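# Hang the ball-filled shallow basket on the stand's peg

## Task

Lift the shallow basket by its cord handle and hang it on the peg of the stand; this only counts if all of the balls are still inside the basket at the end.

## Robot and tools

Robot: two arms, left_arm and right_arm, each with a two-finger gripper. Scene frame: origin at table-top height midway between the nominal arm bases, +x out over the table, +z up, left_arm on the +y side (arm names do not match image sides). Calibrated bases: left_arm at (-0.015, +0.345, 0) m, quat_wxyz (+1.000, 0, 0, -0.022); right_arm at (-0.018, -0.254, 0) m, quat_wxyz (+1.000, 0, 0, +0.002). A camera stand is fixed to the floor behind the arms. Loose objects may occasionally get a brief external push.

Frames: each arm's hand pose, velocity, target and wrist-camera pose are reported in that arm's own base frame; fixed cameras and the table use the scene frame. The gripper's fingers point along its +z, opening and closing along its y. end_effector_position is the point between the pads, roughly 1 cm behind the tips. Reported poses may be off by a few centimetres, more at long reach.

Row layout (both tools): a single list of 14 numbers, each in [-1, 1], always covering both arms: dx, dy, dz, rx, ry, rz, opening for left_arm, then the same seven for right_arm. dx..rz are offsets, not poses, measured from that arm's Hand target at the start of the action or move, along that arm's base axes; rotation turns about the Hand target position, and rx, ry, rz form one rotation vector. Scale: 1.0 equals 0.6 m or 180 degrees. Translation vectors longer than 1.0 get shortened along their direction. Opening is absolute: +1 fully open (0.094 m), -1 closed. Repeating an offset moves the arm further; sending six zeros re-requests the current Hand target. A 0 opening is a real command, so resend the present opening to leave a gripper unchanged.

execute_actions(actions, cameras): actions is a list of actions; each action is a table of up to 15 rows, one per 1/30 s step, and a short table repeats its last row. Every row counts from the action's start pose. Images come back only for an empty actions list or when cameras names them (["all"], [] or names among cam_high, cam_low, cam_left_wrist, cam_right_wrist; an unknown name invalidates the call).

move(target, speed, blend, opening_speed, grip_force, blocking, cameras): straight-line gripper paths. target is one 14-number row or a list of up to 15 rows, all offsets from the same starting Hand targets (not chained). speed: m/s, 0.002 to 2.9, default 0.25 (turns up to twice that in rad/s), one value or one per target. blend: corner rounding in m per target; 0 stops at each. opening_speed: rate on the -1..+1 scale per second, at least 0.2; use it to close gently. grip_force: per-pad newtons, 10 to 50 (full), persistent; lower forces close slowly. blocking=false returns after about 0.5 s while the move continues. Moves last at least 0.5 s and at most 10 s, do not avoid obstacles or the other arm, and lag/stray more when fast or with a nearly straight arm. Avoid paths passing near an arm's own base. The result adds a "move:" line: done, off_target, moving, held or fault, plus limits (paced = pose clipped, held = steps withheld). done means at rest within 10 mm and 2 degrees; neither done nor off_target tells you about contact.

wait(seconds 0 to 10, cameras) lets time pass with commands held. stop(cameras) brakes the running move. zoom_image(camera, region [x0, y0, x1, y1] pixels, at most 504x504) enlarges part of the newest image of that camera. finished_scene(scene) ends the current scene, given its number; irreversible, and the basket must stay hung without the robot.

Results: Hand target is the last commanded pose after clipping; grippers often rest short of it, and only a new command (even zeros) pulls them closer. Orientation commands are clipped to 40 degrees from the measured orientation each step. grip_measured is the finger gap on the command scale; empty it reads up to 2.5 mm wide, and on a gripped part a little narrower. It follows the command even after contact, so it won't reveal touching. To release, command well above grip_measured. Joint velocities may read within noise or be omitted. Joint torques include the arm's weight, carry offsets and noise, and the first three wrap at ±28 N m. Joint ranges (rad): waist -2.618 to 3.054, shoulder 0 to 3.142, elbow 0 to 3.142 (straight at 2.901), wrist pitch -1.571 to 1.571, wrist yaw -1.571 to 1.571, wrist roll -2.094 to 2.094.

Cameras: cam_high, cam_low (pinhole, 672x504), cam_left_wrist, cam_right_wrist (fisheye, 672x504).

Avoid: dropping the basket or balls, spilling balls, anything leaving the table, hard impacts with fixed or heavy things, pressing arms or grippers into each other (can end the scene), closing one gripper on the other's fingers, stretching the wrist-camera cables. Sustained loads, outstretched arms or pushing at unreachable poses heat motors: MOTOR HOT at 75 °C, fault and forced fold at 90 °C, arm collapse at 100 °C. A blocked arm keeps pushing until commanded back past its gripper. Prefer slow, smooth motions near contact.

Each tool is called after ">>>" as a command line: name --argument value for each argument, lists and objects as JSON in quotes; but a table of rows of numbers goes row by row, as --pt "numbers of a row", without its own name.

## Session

>>> execute_actions --actions '[]'

Scene clock: 0.00 s.
left_arm: end_effector_position=(+0.4020, -0.0012, +0.1101) grip_measured=+1.000 end_effector_quat_wxyz=(+0.597, -0.044, +0.799, +0.046) | right_arm: end_effector_position=(+0.4086, +0.0015, +0.1191) grip_measured=+1.000 end_effector_quat_wxyz=(+0.615, +0.003, +0.788, +0.006)
Joint positions: left_arm=[-0.108 1.541 0.378 0.869 -0.231 -0.047 0.094] | right_arm=[-0.002 1.553 0.38 0.928 -0.007 0.012 0.094]
Joint velocities: within noise
Joint torques (N m): no reading
Motor temperatures (°C): left_arm=[25 26 31 31 26 22 23] | right_arm=[25 27 33 29 27 25 26]
Heat: left arm: 31 °C; right arm: 33 °C.
Hand target: left_arm +0.4022, -0.0010, +0.1102; +0.596, -0.044, +0.801, +0.047 | right_arm +0.4092, +0.0015, +0.1202; +0.615, +0.003, +0.788, +0.006
Tool commands: left_gripper/opening=+1.0 right_gripper/opening=+1.0

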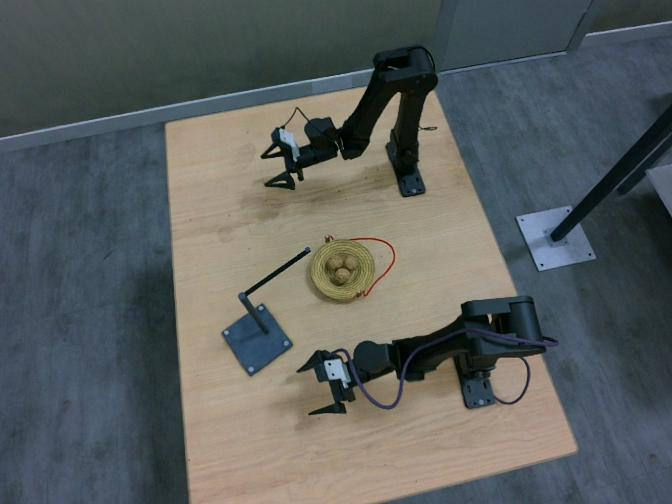

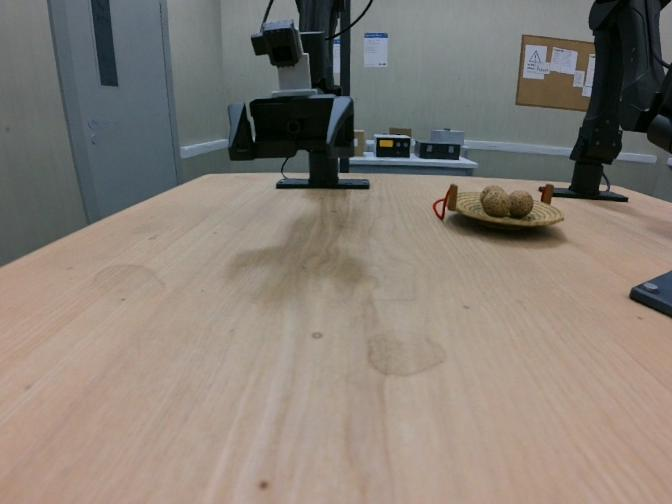

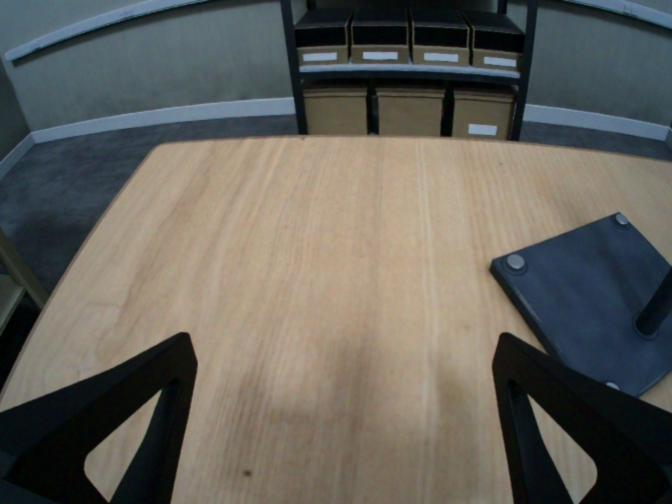

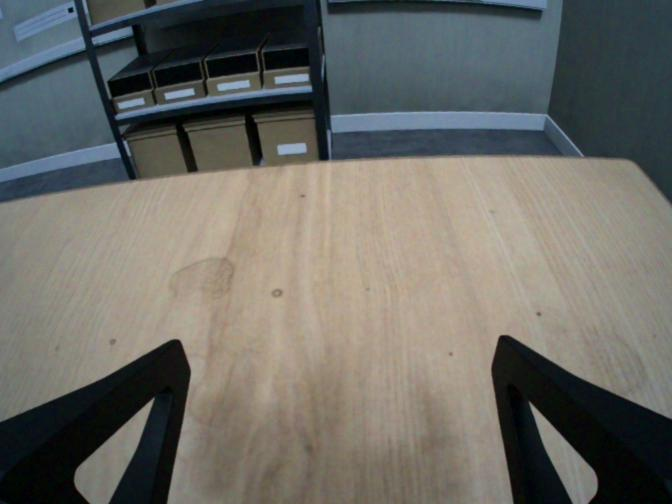

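>>> move --pt "-0.117 -0.167 0.183 0.11 0.187 -0.184 1 0 0 0 0 0 0 1" --pt "-0.465 -0.588 0.183 0.2267 0.3735 -0.3682 0.6 0 0 0 0 0 0 1" --blend '[0.05,0]' --cameras '["all"]'

>>> zoom_image --camera "cam_high" --region '[200, 200, 420, 390]'

Scene clock: 23.07 s.
left_arm: end_effector_position=(+0.1241, -0.3516, +0.2215) grip_measured=+0.602 end_effector_quat_wxyz=(+0.077, +0.585, +0.806, -0.047) | right_arm: end_effector_position=(+0.4086, +0.0015, +0.1191) grip_measured=+1.000 end_effector_quat_wxyz=(+0.615, +0.003, +0.788, +0.006)
Joint positions: left_arm=[-1.24 1.857 2.008 -1.54 -0.011 0.017 0.075] | right_arm=[-0.002 1.553 0.38 0.928 -0.007 0.012 0.094]
Joint torques (N m): left_arm=[0.01 -8.77 8.32 0.41 0.1 -0.08] | right_arm=[0.01 -6.05 7.24 1.57 -0.03 0.03]
Heat: left arm: 34 °C; right arm: 36 °C.
Hand target: left_arm +0.1231, -0.3539, +0.2200; +0.000, +0.584, +0.811, +0.000 | right_arm +0.4092, +0.0015, +0.1202; +0.615, +0.003, +0.788, +0.006
Off the commanded pose: left_arm 0.003 m, 10 deg | right_arm 0.001 m, 0 deg.
joint sent to its limit (left arm) — joint 4 (wrist pitch), lower limit. The joint targets are off in orientation, not in position.
move: off_target (left_arm); target 2's new opening was sent with left_arm's hand 0.003 m and 10 deg from that target

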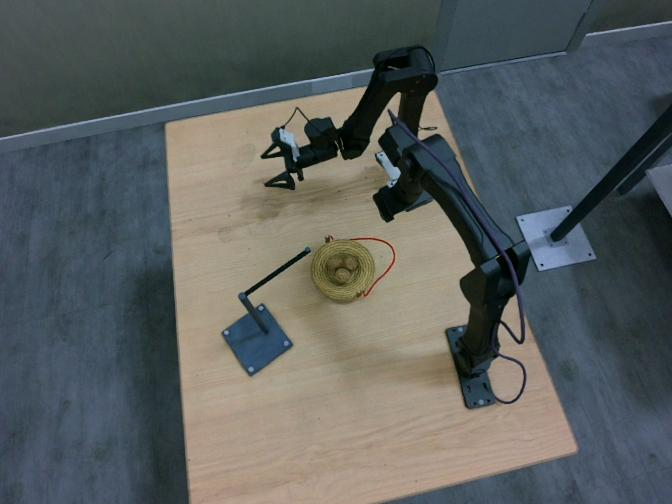

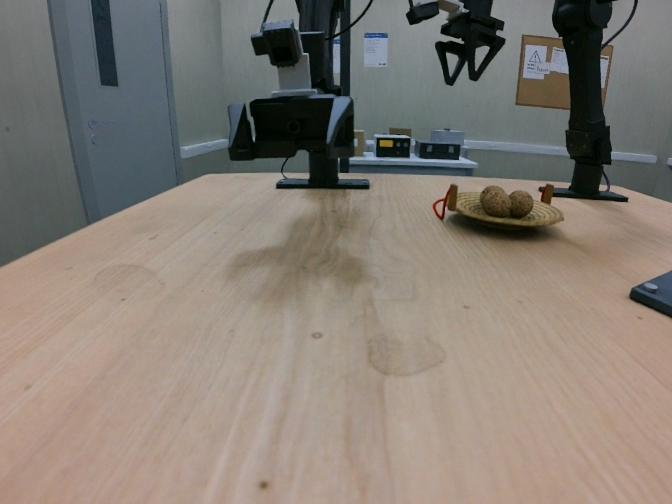

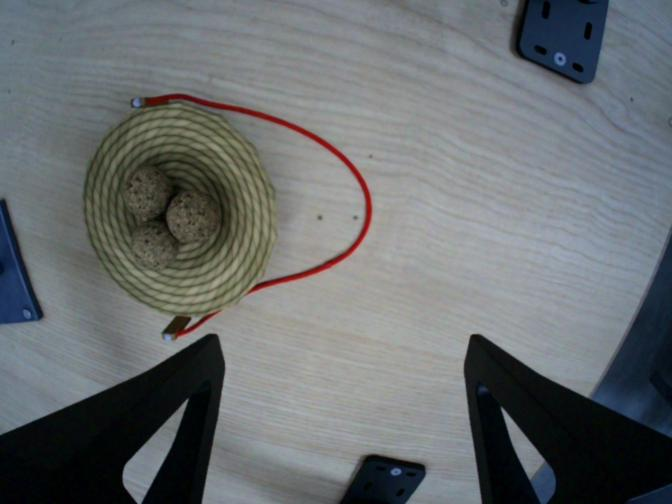

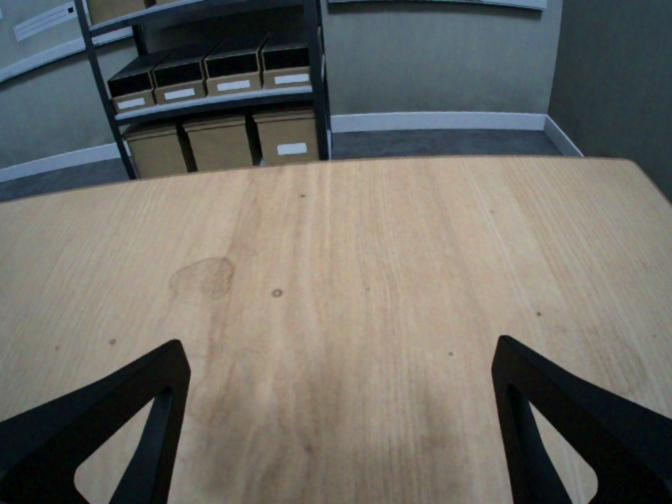

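Scaled by 2.291 from the camera's 672x504 image, which has a finer 960x720 frame.

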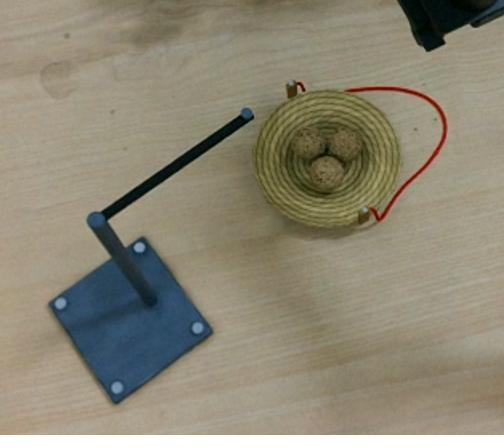

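>>> move --target '[-0.034,-0.005,-0.265,0,0,0,0.4,0,0,0,0,0,0,1]' --speed 0.15 --cameras '["cam_low","cam_left_wrist"]'

Scene clock: 36.00 s.
left_arm: end_effector_position=(+0.1066, -0.3546, +0.0716) grip_measured=+0.402 end_effector_quat_wxyz=(+0.007, +0.584, +0.812, +0.000) | right_arm: end_effector_position=(+0.4086, +0.0015, +0.1191) grip_measured=+1.000 end_effector_quat_wxyz=(+0.615, +0.003, +0.788, +0.006)
Joint positions: left_arm=[-1.286 1.955 1.55 -1.155 -0.009 -0.038 0.066] | right_arm=[-0.002 1.553 0.38 0.928 -0.007 0.012 0.094]
Joint torques (N m): left_arm=[-0.73 -10.43 5.56 0.51 0.08 -0.08] | right_arm=[0.01 -6.08 7.23 1.57 -0.04 0.04]
Heat: left arm: 34 °C; right arm: 36 °C.
Hand target: left_arm +0.1028, -0.3568, +0.0610; +0.000, +0.584, +0.812, +0.000 | right_arm +0.4092, +0.0015, +0.1202; +0.615, +0.003, +0.788, +0.006
Off the commanded pose: left_arm 0.011 m, 1 deg | right_arm 0.001 m, 0 deg.
move: off_target (left_arm)
Images, in order (width x height): cam_low 672x504, cam_left_wrist 672x504.

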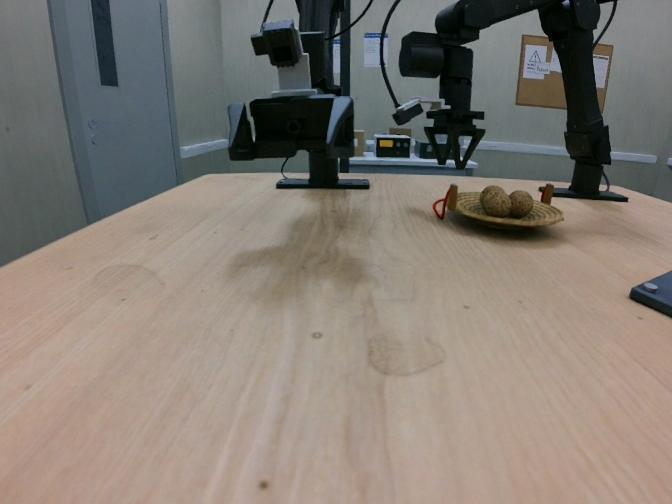

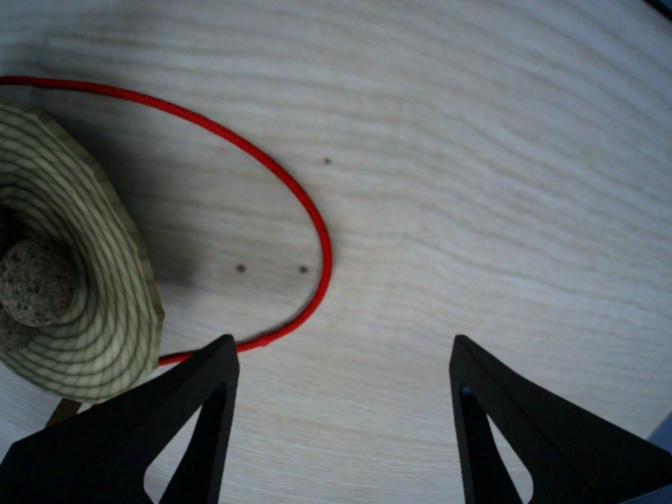

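>>> move --target '[0.006,-0.002,-0.072,0,0,0,0.4,0,0,0,0,0,0,1]' --speed 0.1 --cameras '["cam_low","cam_left_wrist"]'

>>> zoom_image --camera "cam_low" --region '[400, 110, 570, 250]'

Scene clock: 40.63 s.
left_arm: end_effector_position=(+0.1078, -0.3588, +0.0302) grip_measured=+0.402 end_effector_quat_wxyz=(+0.009, +0.584, +0.812, -0.002) | right_arm: end_effector_position=(+0.4086, +0.0015, +0.1191) grip_measured=+1.000 end_effector_quat_wxyz=(+0.615, +0.003, +0.788, +0.006)
Joint positions: left_arm=[-1.286 2.004 1.451 -1.001 -0.009 -0.038 0.066] | right_arm=[-0.002 1.553 0.38 0.928 -0.007 0.012 0.094]
Joint torques (N m): left_arm=[0.1 -10.44 5.31 0.52 0.08 0.02] | right_arm=[0.01 -6.08 7.25 1.57 -0.04 0.02]
Heat: left arm: 34 °C; right arm: 37 °C.
Hand target: left_arm +0.1064, -0.3581, +0.0178; +0.000, +0.584, +0.812, +0.000 | right_arm +0.4092, +0.0015, +0.1202; +0.615, +0.003, +0.788, +0.006
Off the commanded pose: left_arm 0.012 m, 1 deg | right_arm 0.001 m, 0 deg.
move: off_target (left_arm)
Images, in order (width x height): cam_low 672x504, cam_left_wrist 672x504.

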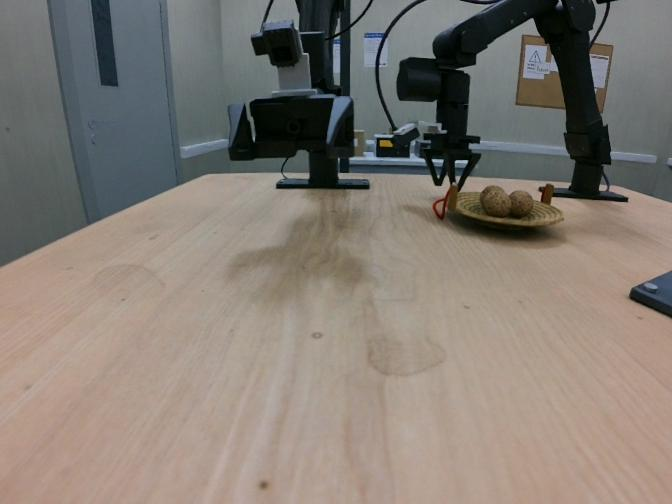

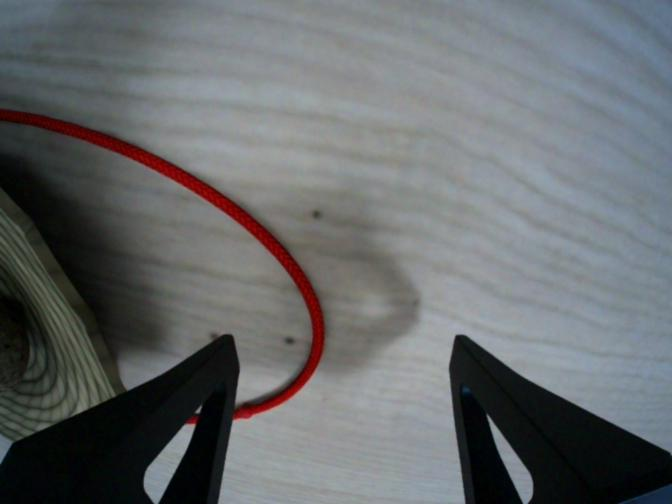

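Scaled by 2.965 from the camera's 672x504 image, which has a finer 960x720 frame.

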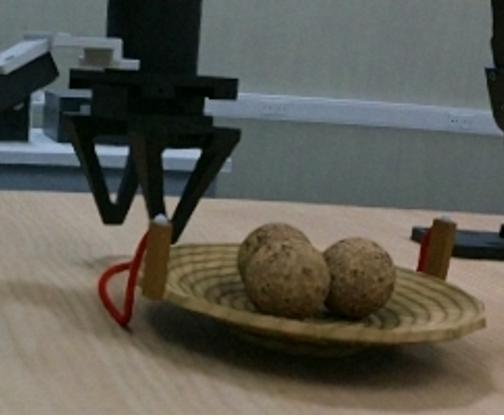

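>>> move --target '[0.008,0.007,-0.025,0,0,0,0.4,0,0,0,0,0,0,1]' --speed 0.06 --cameras '["cam_left_wrist"]'

>>> execute_actions --actions '[]' --cameras '["cam_low"]'

>>> zoom_image --camera "cam_low" --region '[400, 110, 570, 250]'

Scene clock: 45.67 s.
left_arm: end_effector_position=(+0.1112, -0.3572, +0.0177) grip_measured=+0.402 end_effector_quat_wxyz=(+0.012, +0.584, +0.812, -0.004) | right_arm: end_effector_position=(+0.4086, +0.0015, +0.1191) grip_measured=+1.000 end_effector_quat_wxyz=(+0.615, +0.003, +0.788, +0.006)
Joint positions: left_arm=[-1.276 2.01 1.408 -0.944 -0.009 -0.029 0.066] | right_arm=[-0.002 1.553 0.38 0.928 -0.007 0.012 0.094]
Joint torques (N m): left_arm=[0.66 -9.99 4.98 0.53 0.08 0.09] | right_arm=[-0.01 -6.05 7.24 1.57 -0.04 0.03]
Heat: left arm: 33 °C; right arm: 37 °C.
Hand target: left_arm +0.1112, -0.3538, +0.0028; +0.000, +0.584, +0.812, +0.000 | right_arm +0.4092, +0.0015, +0.1202; +0.615, +0.003, +0.788, +0.006
Off the commanded pose: left_arm 0.015 m, 2 deg | right_arm 0.001 m, 0 deg.
move: off_target (left_arm)
Images, in order (width x height): cam_left_wrist 672x504.

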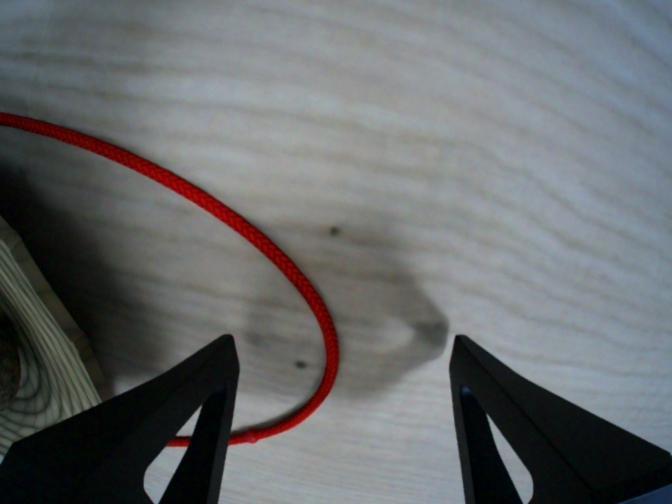

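Scene clock: 45.67 s.
left_arm: end_effector_position=(+0.1112, -0.3572, +0.0177) grip_measured=+0.402 end_effector_quat_wxyz=(+0.012, +0.584, +0.812, -0.004) | right_arm: end_effector_position=(+0.4086, +0.0015, +0.1191) grip_measured=+1.000 end_effector_quat_wxyz=(+0.615, +0.003, +0.788, +0.006)
Joint positions: left_arm=[-1.276 2.01 1.408 -0.944 -0.009 -0.029 0.066] | right_arm=[-0.002 1.553 0.38 0.928 -0.007 0.012 0.094]
Joint velocities: within noise
Joint torques (N m): left_arm=[0.66 -9.99 4.98 0.53 0.08 0.09] | right_arm=[-0.01 -6.05 7.24 1.57 -0.04 0.03]
Motor temperatures (°C): left_arm=[25 28 33 32 25 22 23] | right_arm=[25 29 37 33 27 25 26]
Heat: left arm: 33 °C; right arm: 37 °C.
Hand target: left_arm +0.1112, -0.3538, +0.0028; +0.000, +0.584, +0.812, +0.000 | right_arm +0.4092, +0.0015, +0.1202; +0.615, +0.003, +0.788, +0.006
Tool commands: left_gripper/opening=+0.4 right_gripper/opening=+1.0
Off the commanded pose: left_arm 0.015 m, 2 deg | right_arm 0.001 m, 0 deg.
Images, in order (width x height): cam_low 672x504.

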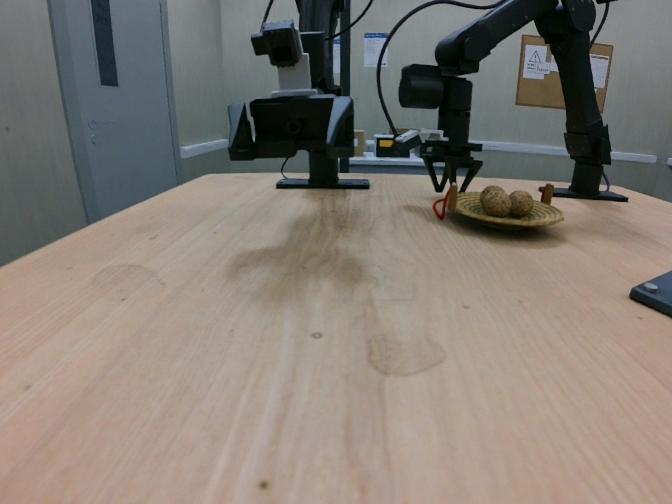

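Scaled by 2.965 from the camera's 672x504 image, which has a finer 960x720 frame.

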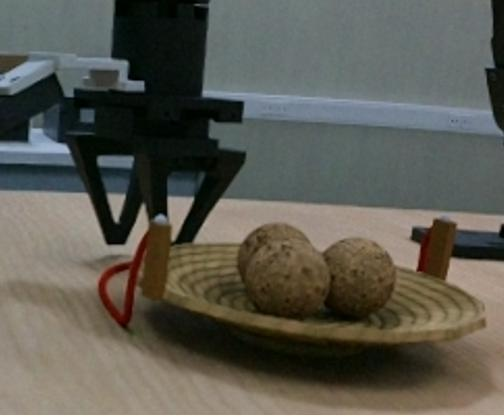

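>>> move --target '[0.0,0.004,-0.011,0,0,0,0.4,0,0,0,0,0,0,1]' --speed 0.03 --cameras '["cam_left_wrist","cam_low"]'

>>> zoom_image --camera "cam_low" --region '[400, 110, 570, 250]'

Scene clock: 49.57 s.
left_arm: end_effector_position=(+0.1106, -0.3551, +0.0119) grip_measured=+0.402 end_effector_quat_wxyz=(+0.012, +0.585, +0.811, -0.004) | right_arm: end_effector_position=(+0.4086, +0.0015, +0.1191) grip_measured=+1.000 end_effector_quat_wxyz=(+0.615, +0.003, +0.788, +0.006)
Joint positions: left_arm=[-1.276 2.01 1.383 -0.919 -0.009 -0.027 0.066] | right_arm=[-0.002 1.553 0.38 0.928 -0.007 0.012 0.094]
Joint torques (N m): left_arm=[0.83 -9.72 4.86 0.54 0.08 0.08] | right_arm=[-0.01 -6.06 7.24 1.57 -0.04 0.04]
Heat: left arm: 33 °C; right arm: 37 °C.
Hand target: left_arm +0.1112, -0.3513, -0.0039; +0.000, +0.584, +0.811, +0.000 | right_arm +0.4092, +0.0015, +0.1202; +0.615, +0.003, +0.788, +0.006
Off the commanded pose: left_arm 0.016 m, 2 deg | right_arm 0.001 m, 0 deg.
move: off_target (left_arm)
Images, in order (width x height): cam_low 672x504, cam_left_wrist 672x504.

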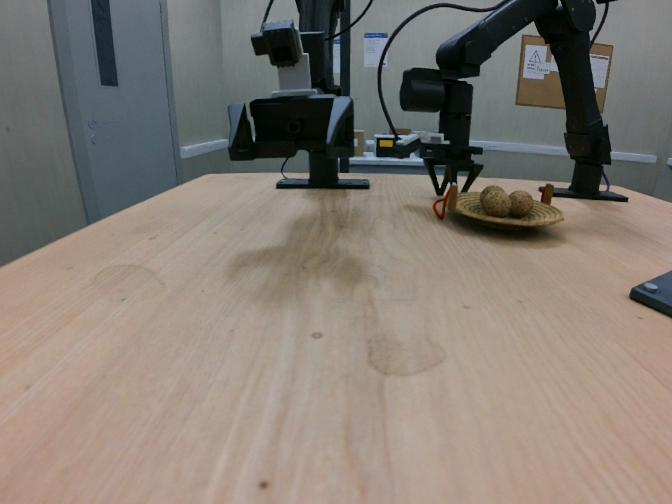

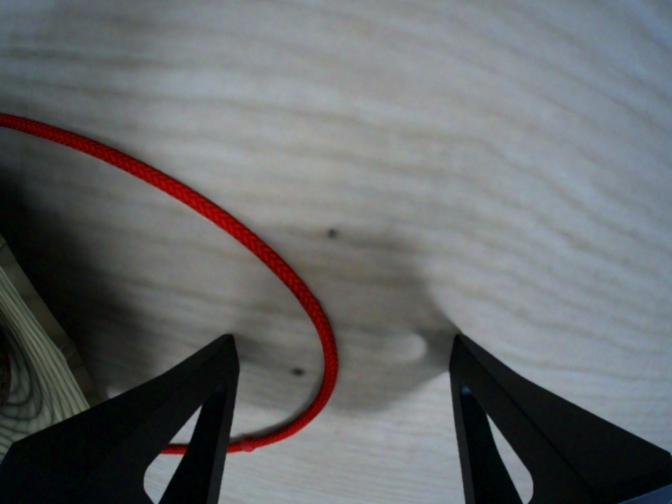

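Scaled by 2.965 from the camera's 672x504 image, which has a finer 960x720 frame.

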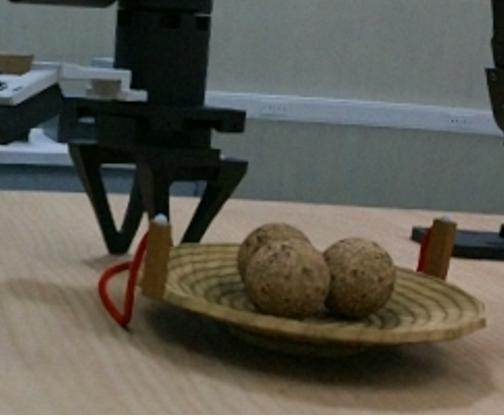

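>>> move --target '[0.0,0.001,-0.006,0,0,0,0.4,0,0,0,0,0,0,1]' --speed 0.03 --cameras '[]'

>>> move --target '[0,0,0.001,0,0,0,-1,0,0,0,0,0,0,1]' --speed 0.03 --opening_speed 0.5 --cameras '["cam_left_wrist"]'

Scene clock: 52.90 s.
left_arm: end_effector_position=(+0.1111, -0.3555, +0.0115) grip_measured=+0.402 end_effector_quat_wxyz=(+0.013, +0.584, +0.812, -0.006) | right_arm: end_effector_position=(+0.4086, +0.0015, +0.1191) grip_measured=+1.000 end_effector_quat_wxyz=(+0.615, +0.003, +0.788, +0.006)
Joint positions: left_arm=[-1.273 2.01 1.381 -0.914 -0.005 -0.025 0.066] | right_arm=[-0.002 1.553 0.38 0.928 -0.007 0.012 0.094]
Joint torques (N m): left_arm=[0.64 -9.47 4.3 0.66 0.05 0.08] | right_arm=[0.01 -6.06 7.24 1.57 -0.03 0.03]
Heat: left arm: 33 °C; right arm: 37 °C.
Hand target: left_arm +0.1112, -0.3508, -0.0074; +0.000, +0.584, +0.811, +0.000 | right_arm +0.4092, +0.0015, +0.1202; +0.615, +0.003, +0.788, +0.006
Off the commanded pose: left_arm 0.020 m, 2 deg | right_arm 0.001 m, 0 deg.
move: off_target (left_arm)
No camera images: "cameras" was empty.

Scene clock: 55.93 s.
left_arm: end_effector_position=(+0.1099, -0.3579, +0.0114) grip_measured=-0.942 end_effector_quat_wxyz=(+0.013, +0.584, +0.811, -0.013) | right_arm: end_effector_position=(+0.4086, +0.0015, +0.1191) grip_measured=+1.000 end_effector_quat_wxyz=(+0.615, +0.003, +0.788, +0.006)
Joint positions: left_arm=[-1.273 2.01 1.38 -0.905 0.005 -0.025 0.003] | right_arm=[-0.002 1.553 0.38 0.928 -0.007 0.012 0.094]
Joint torques (N m): left_arm=[0.64 -9.51 4.48 0.56 -0.03 0.08] | right_arm=[0.01 -6.08 7.25 1.56 -0.03 0.03]
Heat: left arm: 33 °C; right arm: 37 °C.
Hand target: left_arm +0.1112, -0.3508, -0.0068; +0.000, +0.584, +0.811, +0.000 | right_arm +0.4092, +0.0015, +0.1202; +0.615, +0.003, +0.788, +0.006
Off the commanded pose: left_arm 0.020 m, 2 deg | right_arm 0.001 m, 0 deg.
move: off_target (left_arm)
Images, in order (width x height): cam_left_wrist 672x504.

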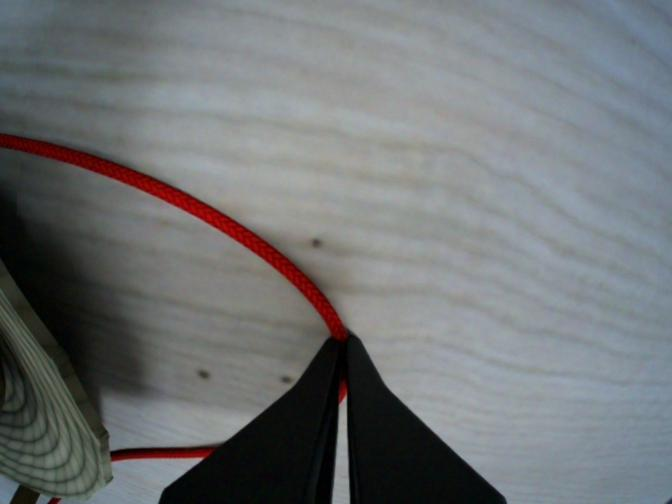

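>>> move --pt "0.065 0.018 0.145 0 0 0 -1 0 0 0 0 0 0 1" --pt "0.181 0.065 0.328 -0.237 -0.079 0 -1 0 0 0 0 0 0 1" --pt "0.233 0.088 0.38 -0.237 -0.079 0 -1 0 0 0 0 0 0 1" --speed '[0.08,0.12,0.1]' --blend '[0.02,0.02,0]' --cameras '["all"]'

>>> zoom_image --camera "cam_low" --region '[400, 30, 600, 250]'

Scene clock: 67.03 s.
left_arm: end_effector_position=(+0.2509, -0.2969, +0.2202) grip_measured=-0.945 end_effector_quat_wxyz=(+0.318, +0.537, +0.750, -0.219) | right_arm: end_effector_position=(+0.4086, +0.0015, +0.1191) grip_measured=+1.000 end_effector_quat_wxyz=(+0.615, +0.003, +0.788, +0.006)
Joint positions: left_arm=[-0.708 1.396 1.238 -0.689 0.36 0.397 0.003] | right_arm=[-0.002 1.553 0.38 0.928 -0.007 0.012 0.094]
Joint torques (N m): left_arm=[0.49 -5.45 9.36 1.3 0.27 0.11] | right_arm=[0.02 -6.06 7.24 1.57 -0.03 0.03]
Heat: left arm: 33 °C; right arm: 37 °C.
Hand target: left_arm +0.2510, -0.2980, +0.2213; +0.310, +0.540, +0.750, -0.224 | right_arm +0.4092, +0.0015, +0.1202; +0.615, +0.003, +0.788, +0.006
Off the commanded pose: left_arm 0.002 m, 1 deg | right_arm 0.001 m, 0 deg.
move: done

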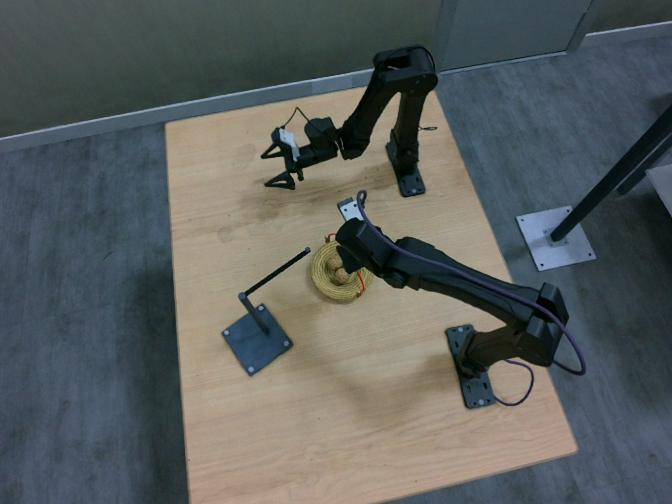

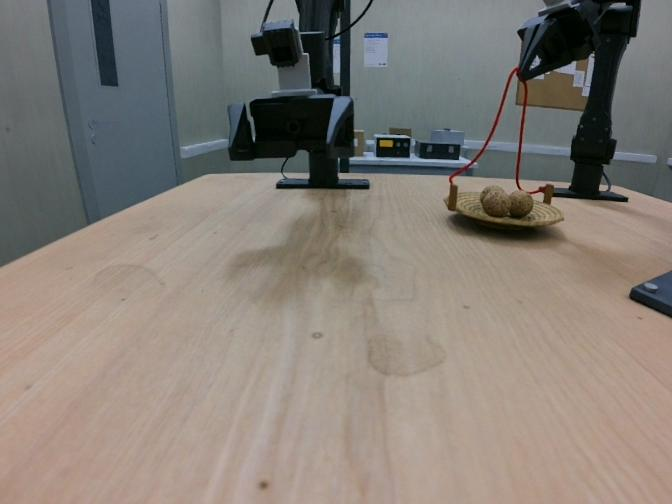

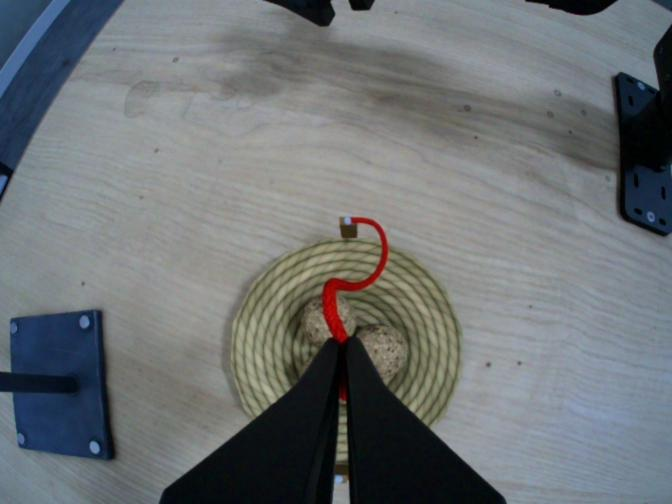

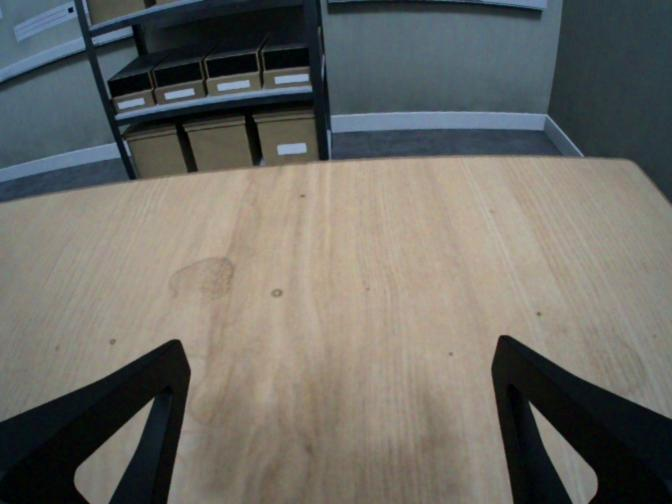

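Scaled by 2.291 from the camera's 672x504 image, which has a finer 960x720 frame.

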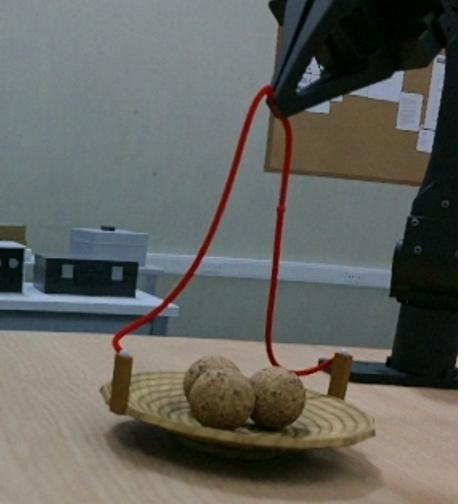

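>>> move --target '[0.002,-0.007,0.033,0,0,0,-1,0,0,0,0,0,0,1]' --speed 0.06 --cameras '["cam_low","cam_left_wrist"]'

>>> zoom_image --camera "cam_low" --region '[400, 30, 600, 250]'

Scene clock: 73.03 s.
left_arm: end_effector_position=(+0.2535, -0.2991, +0.2389) grip_measured=-0.945 end_effector_quat_wxyz=(+0.318, +0.537, +0.750, -0.219) | right_arm: end_effector_position=(+0.4086, +0.0015, +0.1191) grip_measured=+1.000 end_effector_quat_wxyz=(+0.615, +0.003, +0.788, +0.006)
Joint positions: left_arm=[-0.708 1.418 1.332 -0.762 0.36 0.397 0.003] | right_arm=[-0.002 1.553 0.38 0.928 -0.007 0.012 0.094]
Joint torques (N m): left_arm=[-0.39 -5.53 9.61 1.29 0.23 0.01] | right_arm=[0.01 -6.06 7.23 1.56 -0.03 0.03]
Heat: left arm: 34 °C; right arm: 37 °C.
Hand target: left_arm +0.2522, -0.3022, +0.2410; +0.310, +0.540, +0.750, -0.224 | right_arm +0.4092, +0.0015, +0.1202; +0.615, +0.003, +0.788, +0.006
Off the commanded pose: left_arm 0.004 m, 1 deg | right_arm 0.001 m, 0 deg.
move: done
Images, in order (width x height): cam_low 672x504, cam_left_wrist 672x504.

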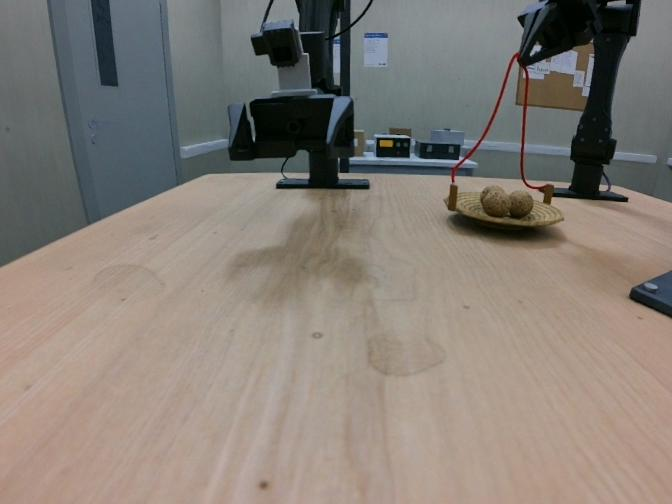

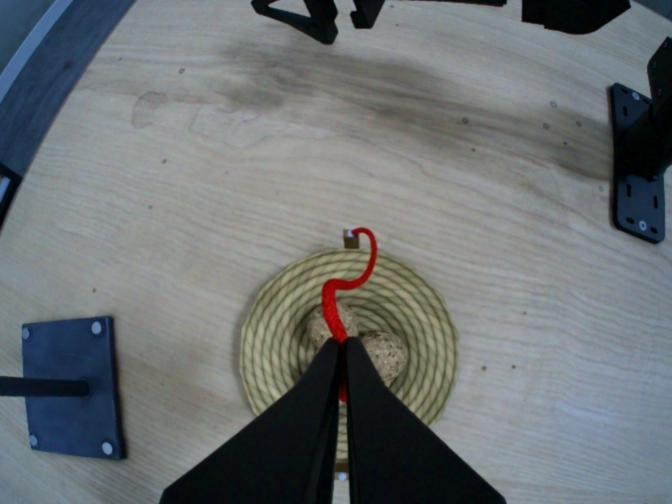

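Scaled by 2.291 from the camera's 672x504 image, which has a finer 960x720 frame.

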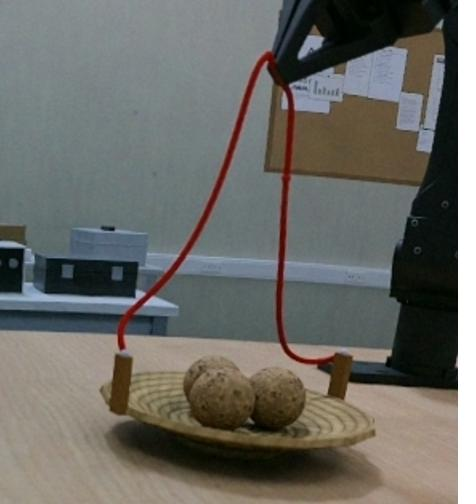

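>>> move --target '[0,-0.002,0.03,0,0,0,-1,0,0,0,0,0,0,1]' --speed 0.06 --cameras '["cam_low","cam_left_wrist"]'

>>> zoom_image --camera "cam_low" --region '[400, 30, 600, 250]'

Scene clock: 78.73 s.
left_arm: end_effector_position=(+0.2539, -0.2995, +0.2555) grip_measured=-0.945 end_effector_quat_wxyz=(+0.316, +0.537, +0.751, -0.219) | right_arm: end_effector_position=(+0.4086, +0.0015, +0.1191) grip_measured=+1.000 end_effector_quat_wxyz=(+0.615, +0.003, +0.788, +0.006)
Joint positions: left_arm=[-0.708 1.435 1.416 -0.834 0.36 0.397 0.003] | right_arm=[-0.002 1.553 0.38 0.928 -0.007 0.012 0.094]
Joint torques (N m): left_arm=[-0.72 -5.72 9.68 1.32 0.21 -0.02] | right_arm=[0.02 -6.05 7.25 1.57 -0.03 0.03]
Heat: left arm: 35 °C; right arm: 37 °C.
Hand target: left_arm +0.2522, -0.3034, +0.2590; +0.310, +0.540, +0.750, -0.224 | right_arm +0.4092, +0.0015, +0.1202; +0.615, +0.003, +0.788, +0.006
Off the commanded pose: left_arm 0.006 m, 1 deg | right_arm 0.001 m, 0 deg.
move: done
Images, in order (width x height): cam_low 672x504, cam_left_wrist 672x504.

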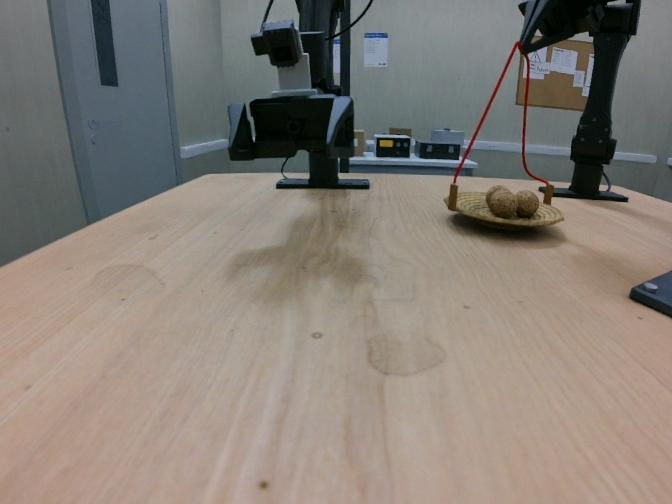

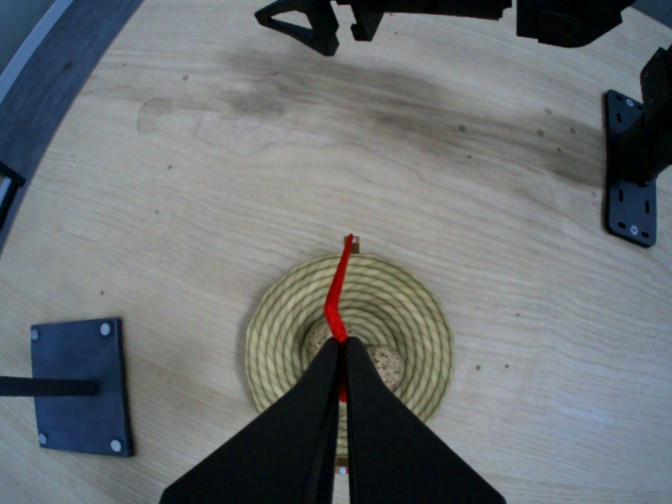

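Scaled by 2.291 from the camera's 672x504 image, which has a finer 960x720 frame.

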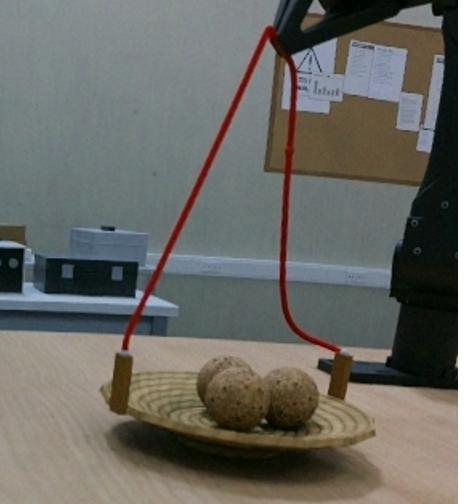

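>>> move --target '[0.004,-0.017,0.005,0,0,0,-1,0,0,0,0,0,0,1]' --speed 0.04 --cameras '["cam_low","cam_left_wrist"]'

>>> zoom_image --camera "cam_low" --region '[400, 30, 600, 250]'

Scene clock: 82.20 s.
left_arm: end_effector_position=(+0.2546, -0.3103, +0.2593) grip_measured=-0.945 end_effector_quat_wxyz=(+0.315, +0.540, +0.748, -0.223) | right_arm: end_effector_position=(+0.4086, +0.0015, +0.1191) grip_measured=+1.000 end_effector_quat_wxyz=(+0.615, +0.003, +0.788, +0.006)
Joint positions: left_arm=[-0.728 1.466 1.456 -0.836 0.358 0.386 0.003] | right_arm=[-0.002 1.553 0.38 0.928 -0.007 0.012 0.094]
Joint torques (N m): left_arm=[-0.87 -6 9.74 1.33 0.11 -0.07] | right_arm=[-0.01 -6.06 7.24 1.57 -0.04 0.03]
Heat: left arm: 36 °C; right arm: 37 °C.
Hand target: left_arm +0.2546, -0.3136, +0.2621; +0.310, +0.540, +0.750, -0.224 | right_arm +0.4092, +0.0015, +0.1202; +0.615, +0.003, +0.788, +0.006
Off the commanded pose: left_arm 0.004 m, 1 deg | right_arm 0.001 m, 0 deg.
move: done
Images, in order (width x height): cam_low 672x504, cam_left_wrist 672x504.

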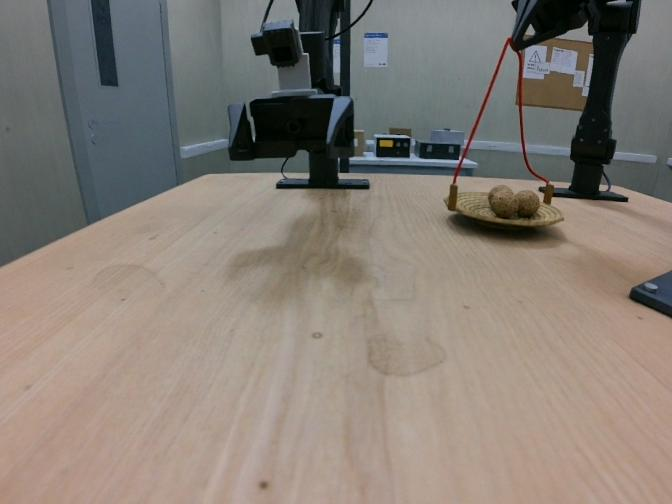

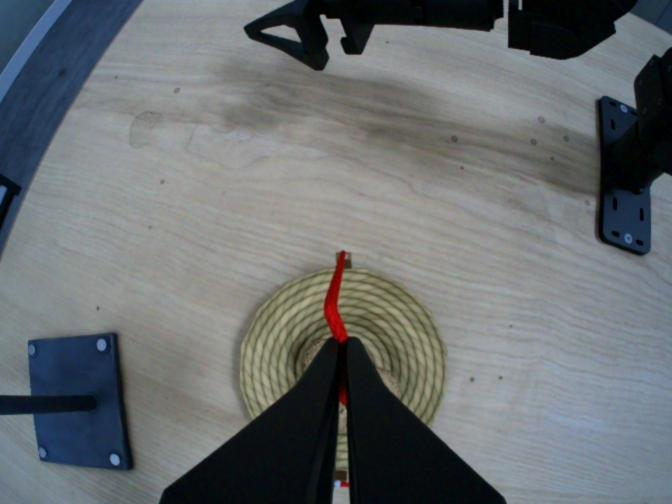

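Scaled by 2.291 from the camera's 672x504 image, which has a finer 960x720 frame.

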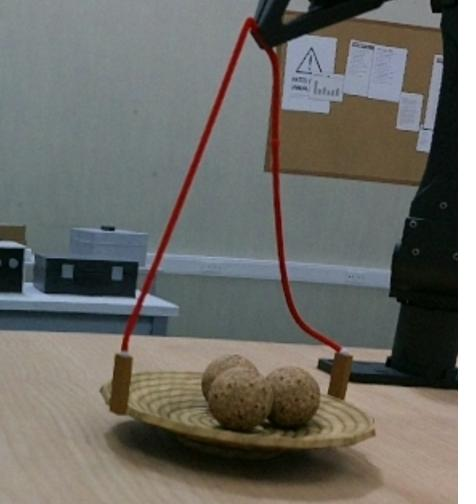

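>>> move --target '[0.0,-0.005,0.018,0,0,0,-1,0,0,0,0,0,0,1]' --speed 0.04 --cameras '["cam_low","cam_left_wrist"]'

>>> zoom_image --camera "cam_low" --region '[400, 30, 600, 250]'

Scene clock: 86.20 s.
left_arm: end_effector_position=(+0.2547, -0.3134, +0.2703) grip_measured=-0.945 end_effector_quat_wxyz=(+0.315, +0.540, +0.748, -0.223) | right_arm: end_effector_position=(+0.4086, +0.0015, +0.1191) grip_measured=+1.000 end_effector_quat_wxyz=(+0.615, +0.003, +0.788, +0.006)
Joint positions: left_arm=[-0.736 1.484 1.516 -0.876 0.352 0.379 0.003] | right_arm=[-0.002 1.553 0.38 0.928 -0.007 0.012 0.094]
Joint torques (N m): left_arm=[-0.8 -6.13 9.66 1.33 0.11 -0.08] | right_arm=[0.01 -6.05 7.25 1.57 -0.04 0.03]
Heat: left arm: 37 °C; right arm: 37 °C.
Hand target: left_arm +0.2545, -0.3166, +0.2728; +0.310, +0.540, +0.750, -0.224 | right_arm +0.4092, +0.0015, +0.1202; +0.615, +0.003, +0.788, +0.006
Off the commanded pose: left_arm 0.004 m, 1 deg | right_arm 0.001 m, 0 deg.
move: done
Images, in order (width x height): cam_low 672x504, cam_left_wrist 672x504.

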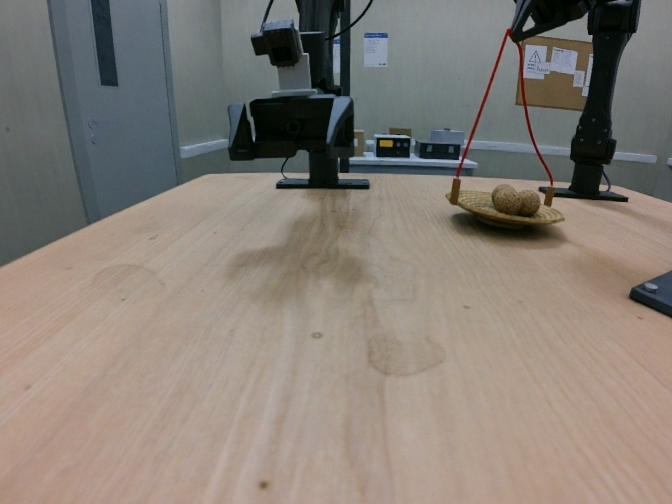

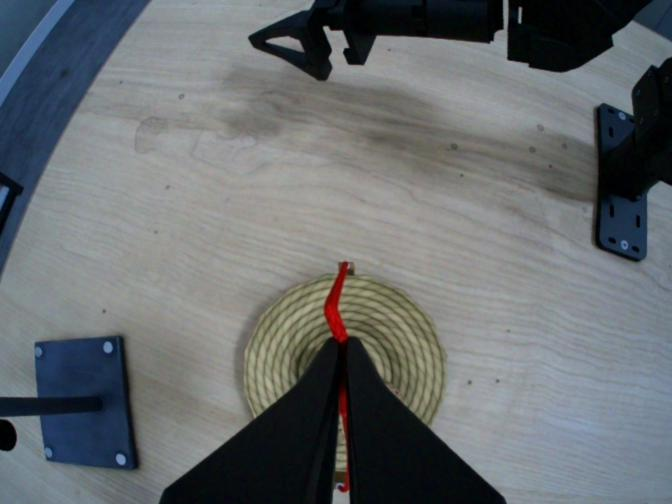

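Scaled by 2.291 from the camera's 672x504 image, which has a finer 960x720 frame.

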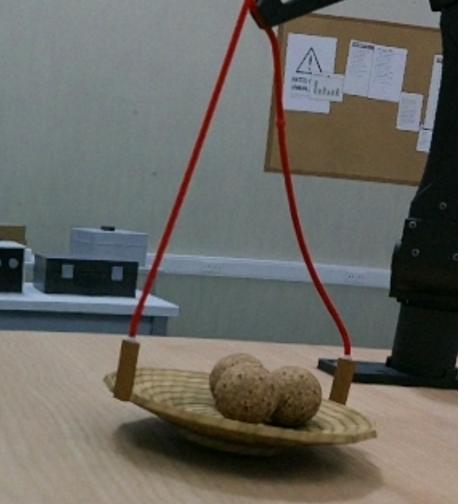

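>>> move --target '[0.0,0,0.014,0,0,0,-1,0,0,0,0,0,0,1]' --speed 0.04 --cameras '["cam_low","cam_left_wrist"]'

>>> zoom_image --camera "cam_low" --region '[400, 30, 600, 250]'

Scene clock: 90.07 s.
left_arm: end_effector_position=(+0.2540, -0.3121, +0.2753) grip_measured=-0.946 end_effector_quat_wxyz=(+0.309, +0.540, +0.751, -0.221) | right_arm: end_effector_position=(+0.4086, +0.0015, +0.1191) grip_measured=+1.000 end_effector_quat_wxyz=(+0.615, +0.003, +0.788, +0.006)
Joint positions: left_arm=[-0.736 1.496 1.557 -0.919 0.35 0.379 0.003] | right_arm=[-0.002 1.553 0.38 0.928 -0.007 0.012 0.094]
Joint torques (N m): left_arm=[-0.8 -6.34 9.77 1.39 0.13 -0.08] | right_arm=[0.01 -6.06 7.25 1.57 -0.03 0.03]
Motor temperatures (°C): left_arm=[25 28 38 32 26 22 25] | right_arm=[25 29 37 35 27 25 26]
Heat: left arm: 38 °C; right arm: 37 °C.
Hand target: left_arm +0.2545, -0.3167, +0.2812; +0.310, +0.540, +0.750, -0.224 | right_arm +0.4092, +0.0015, +0.1202; +0.615, +0.003, +0.788, +0.006
Off the commanded pose: left_arm 0.007 m, 0 deg | right_arm 0.001 m, 0 deg.
move: done
Images, in order (width x height): cam_low 672x504, cam_left_wrist 672x504.

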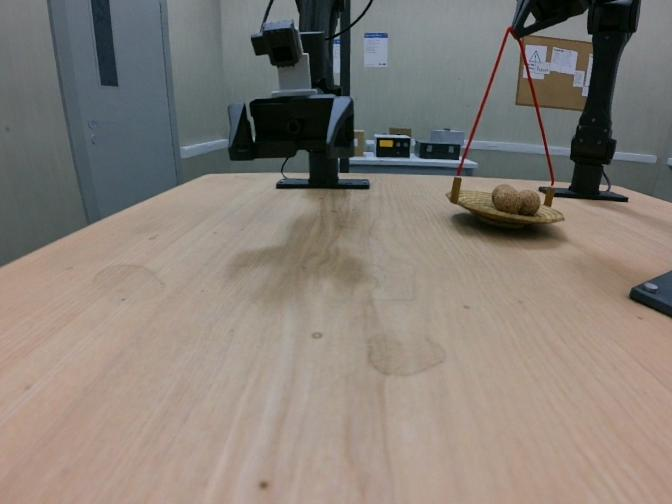

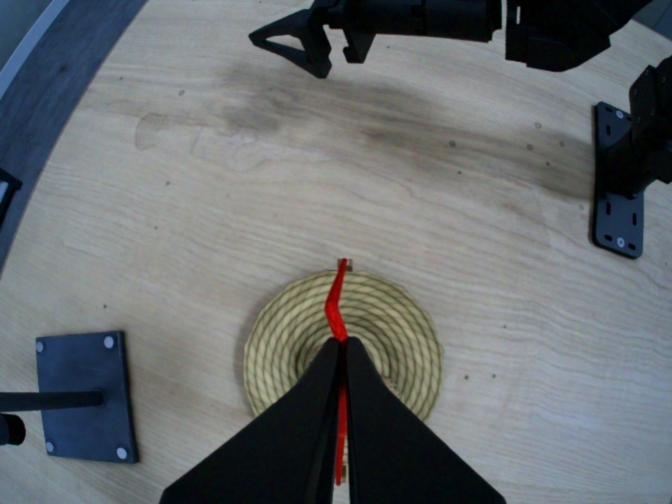

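Scaled by 2.291 from the camera's 672x504 image, which has a finer 960x720 frame.

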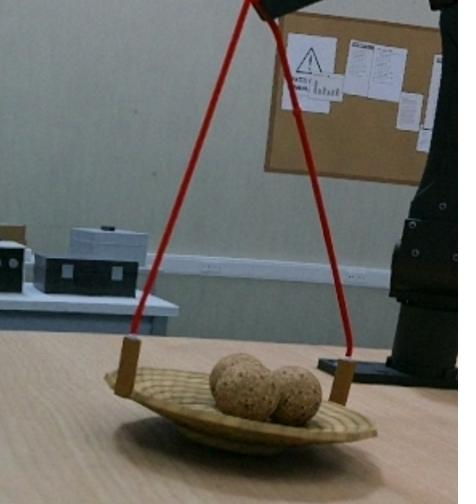

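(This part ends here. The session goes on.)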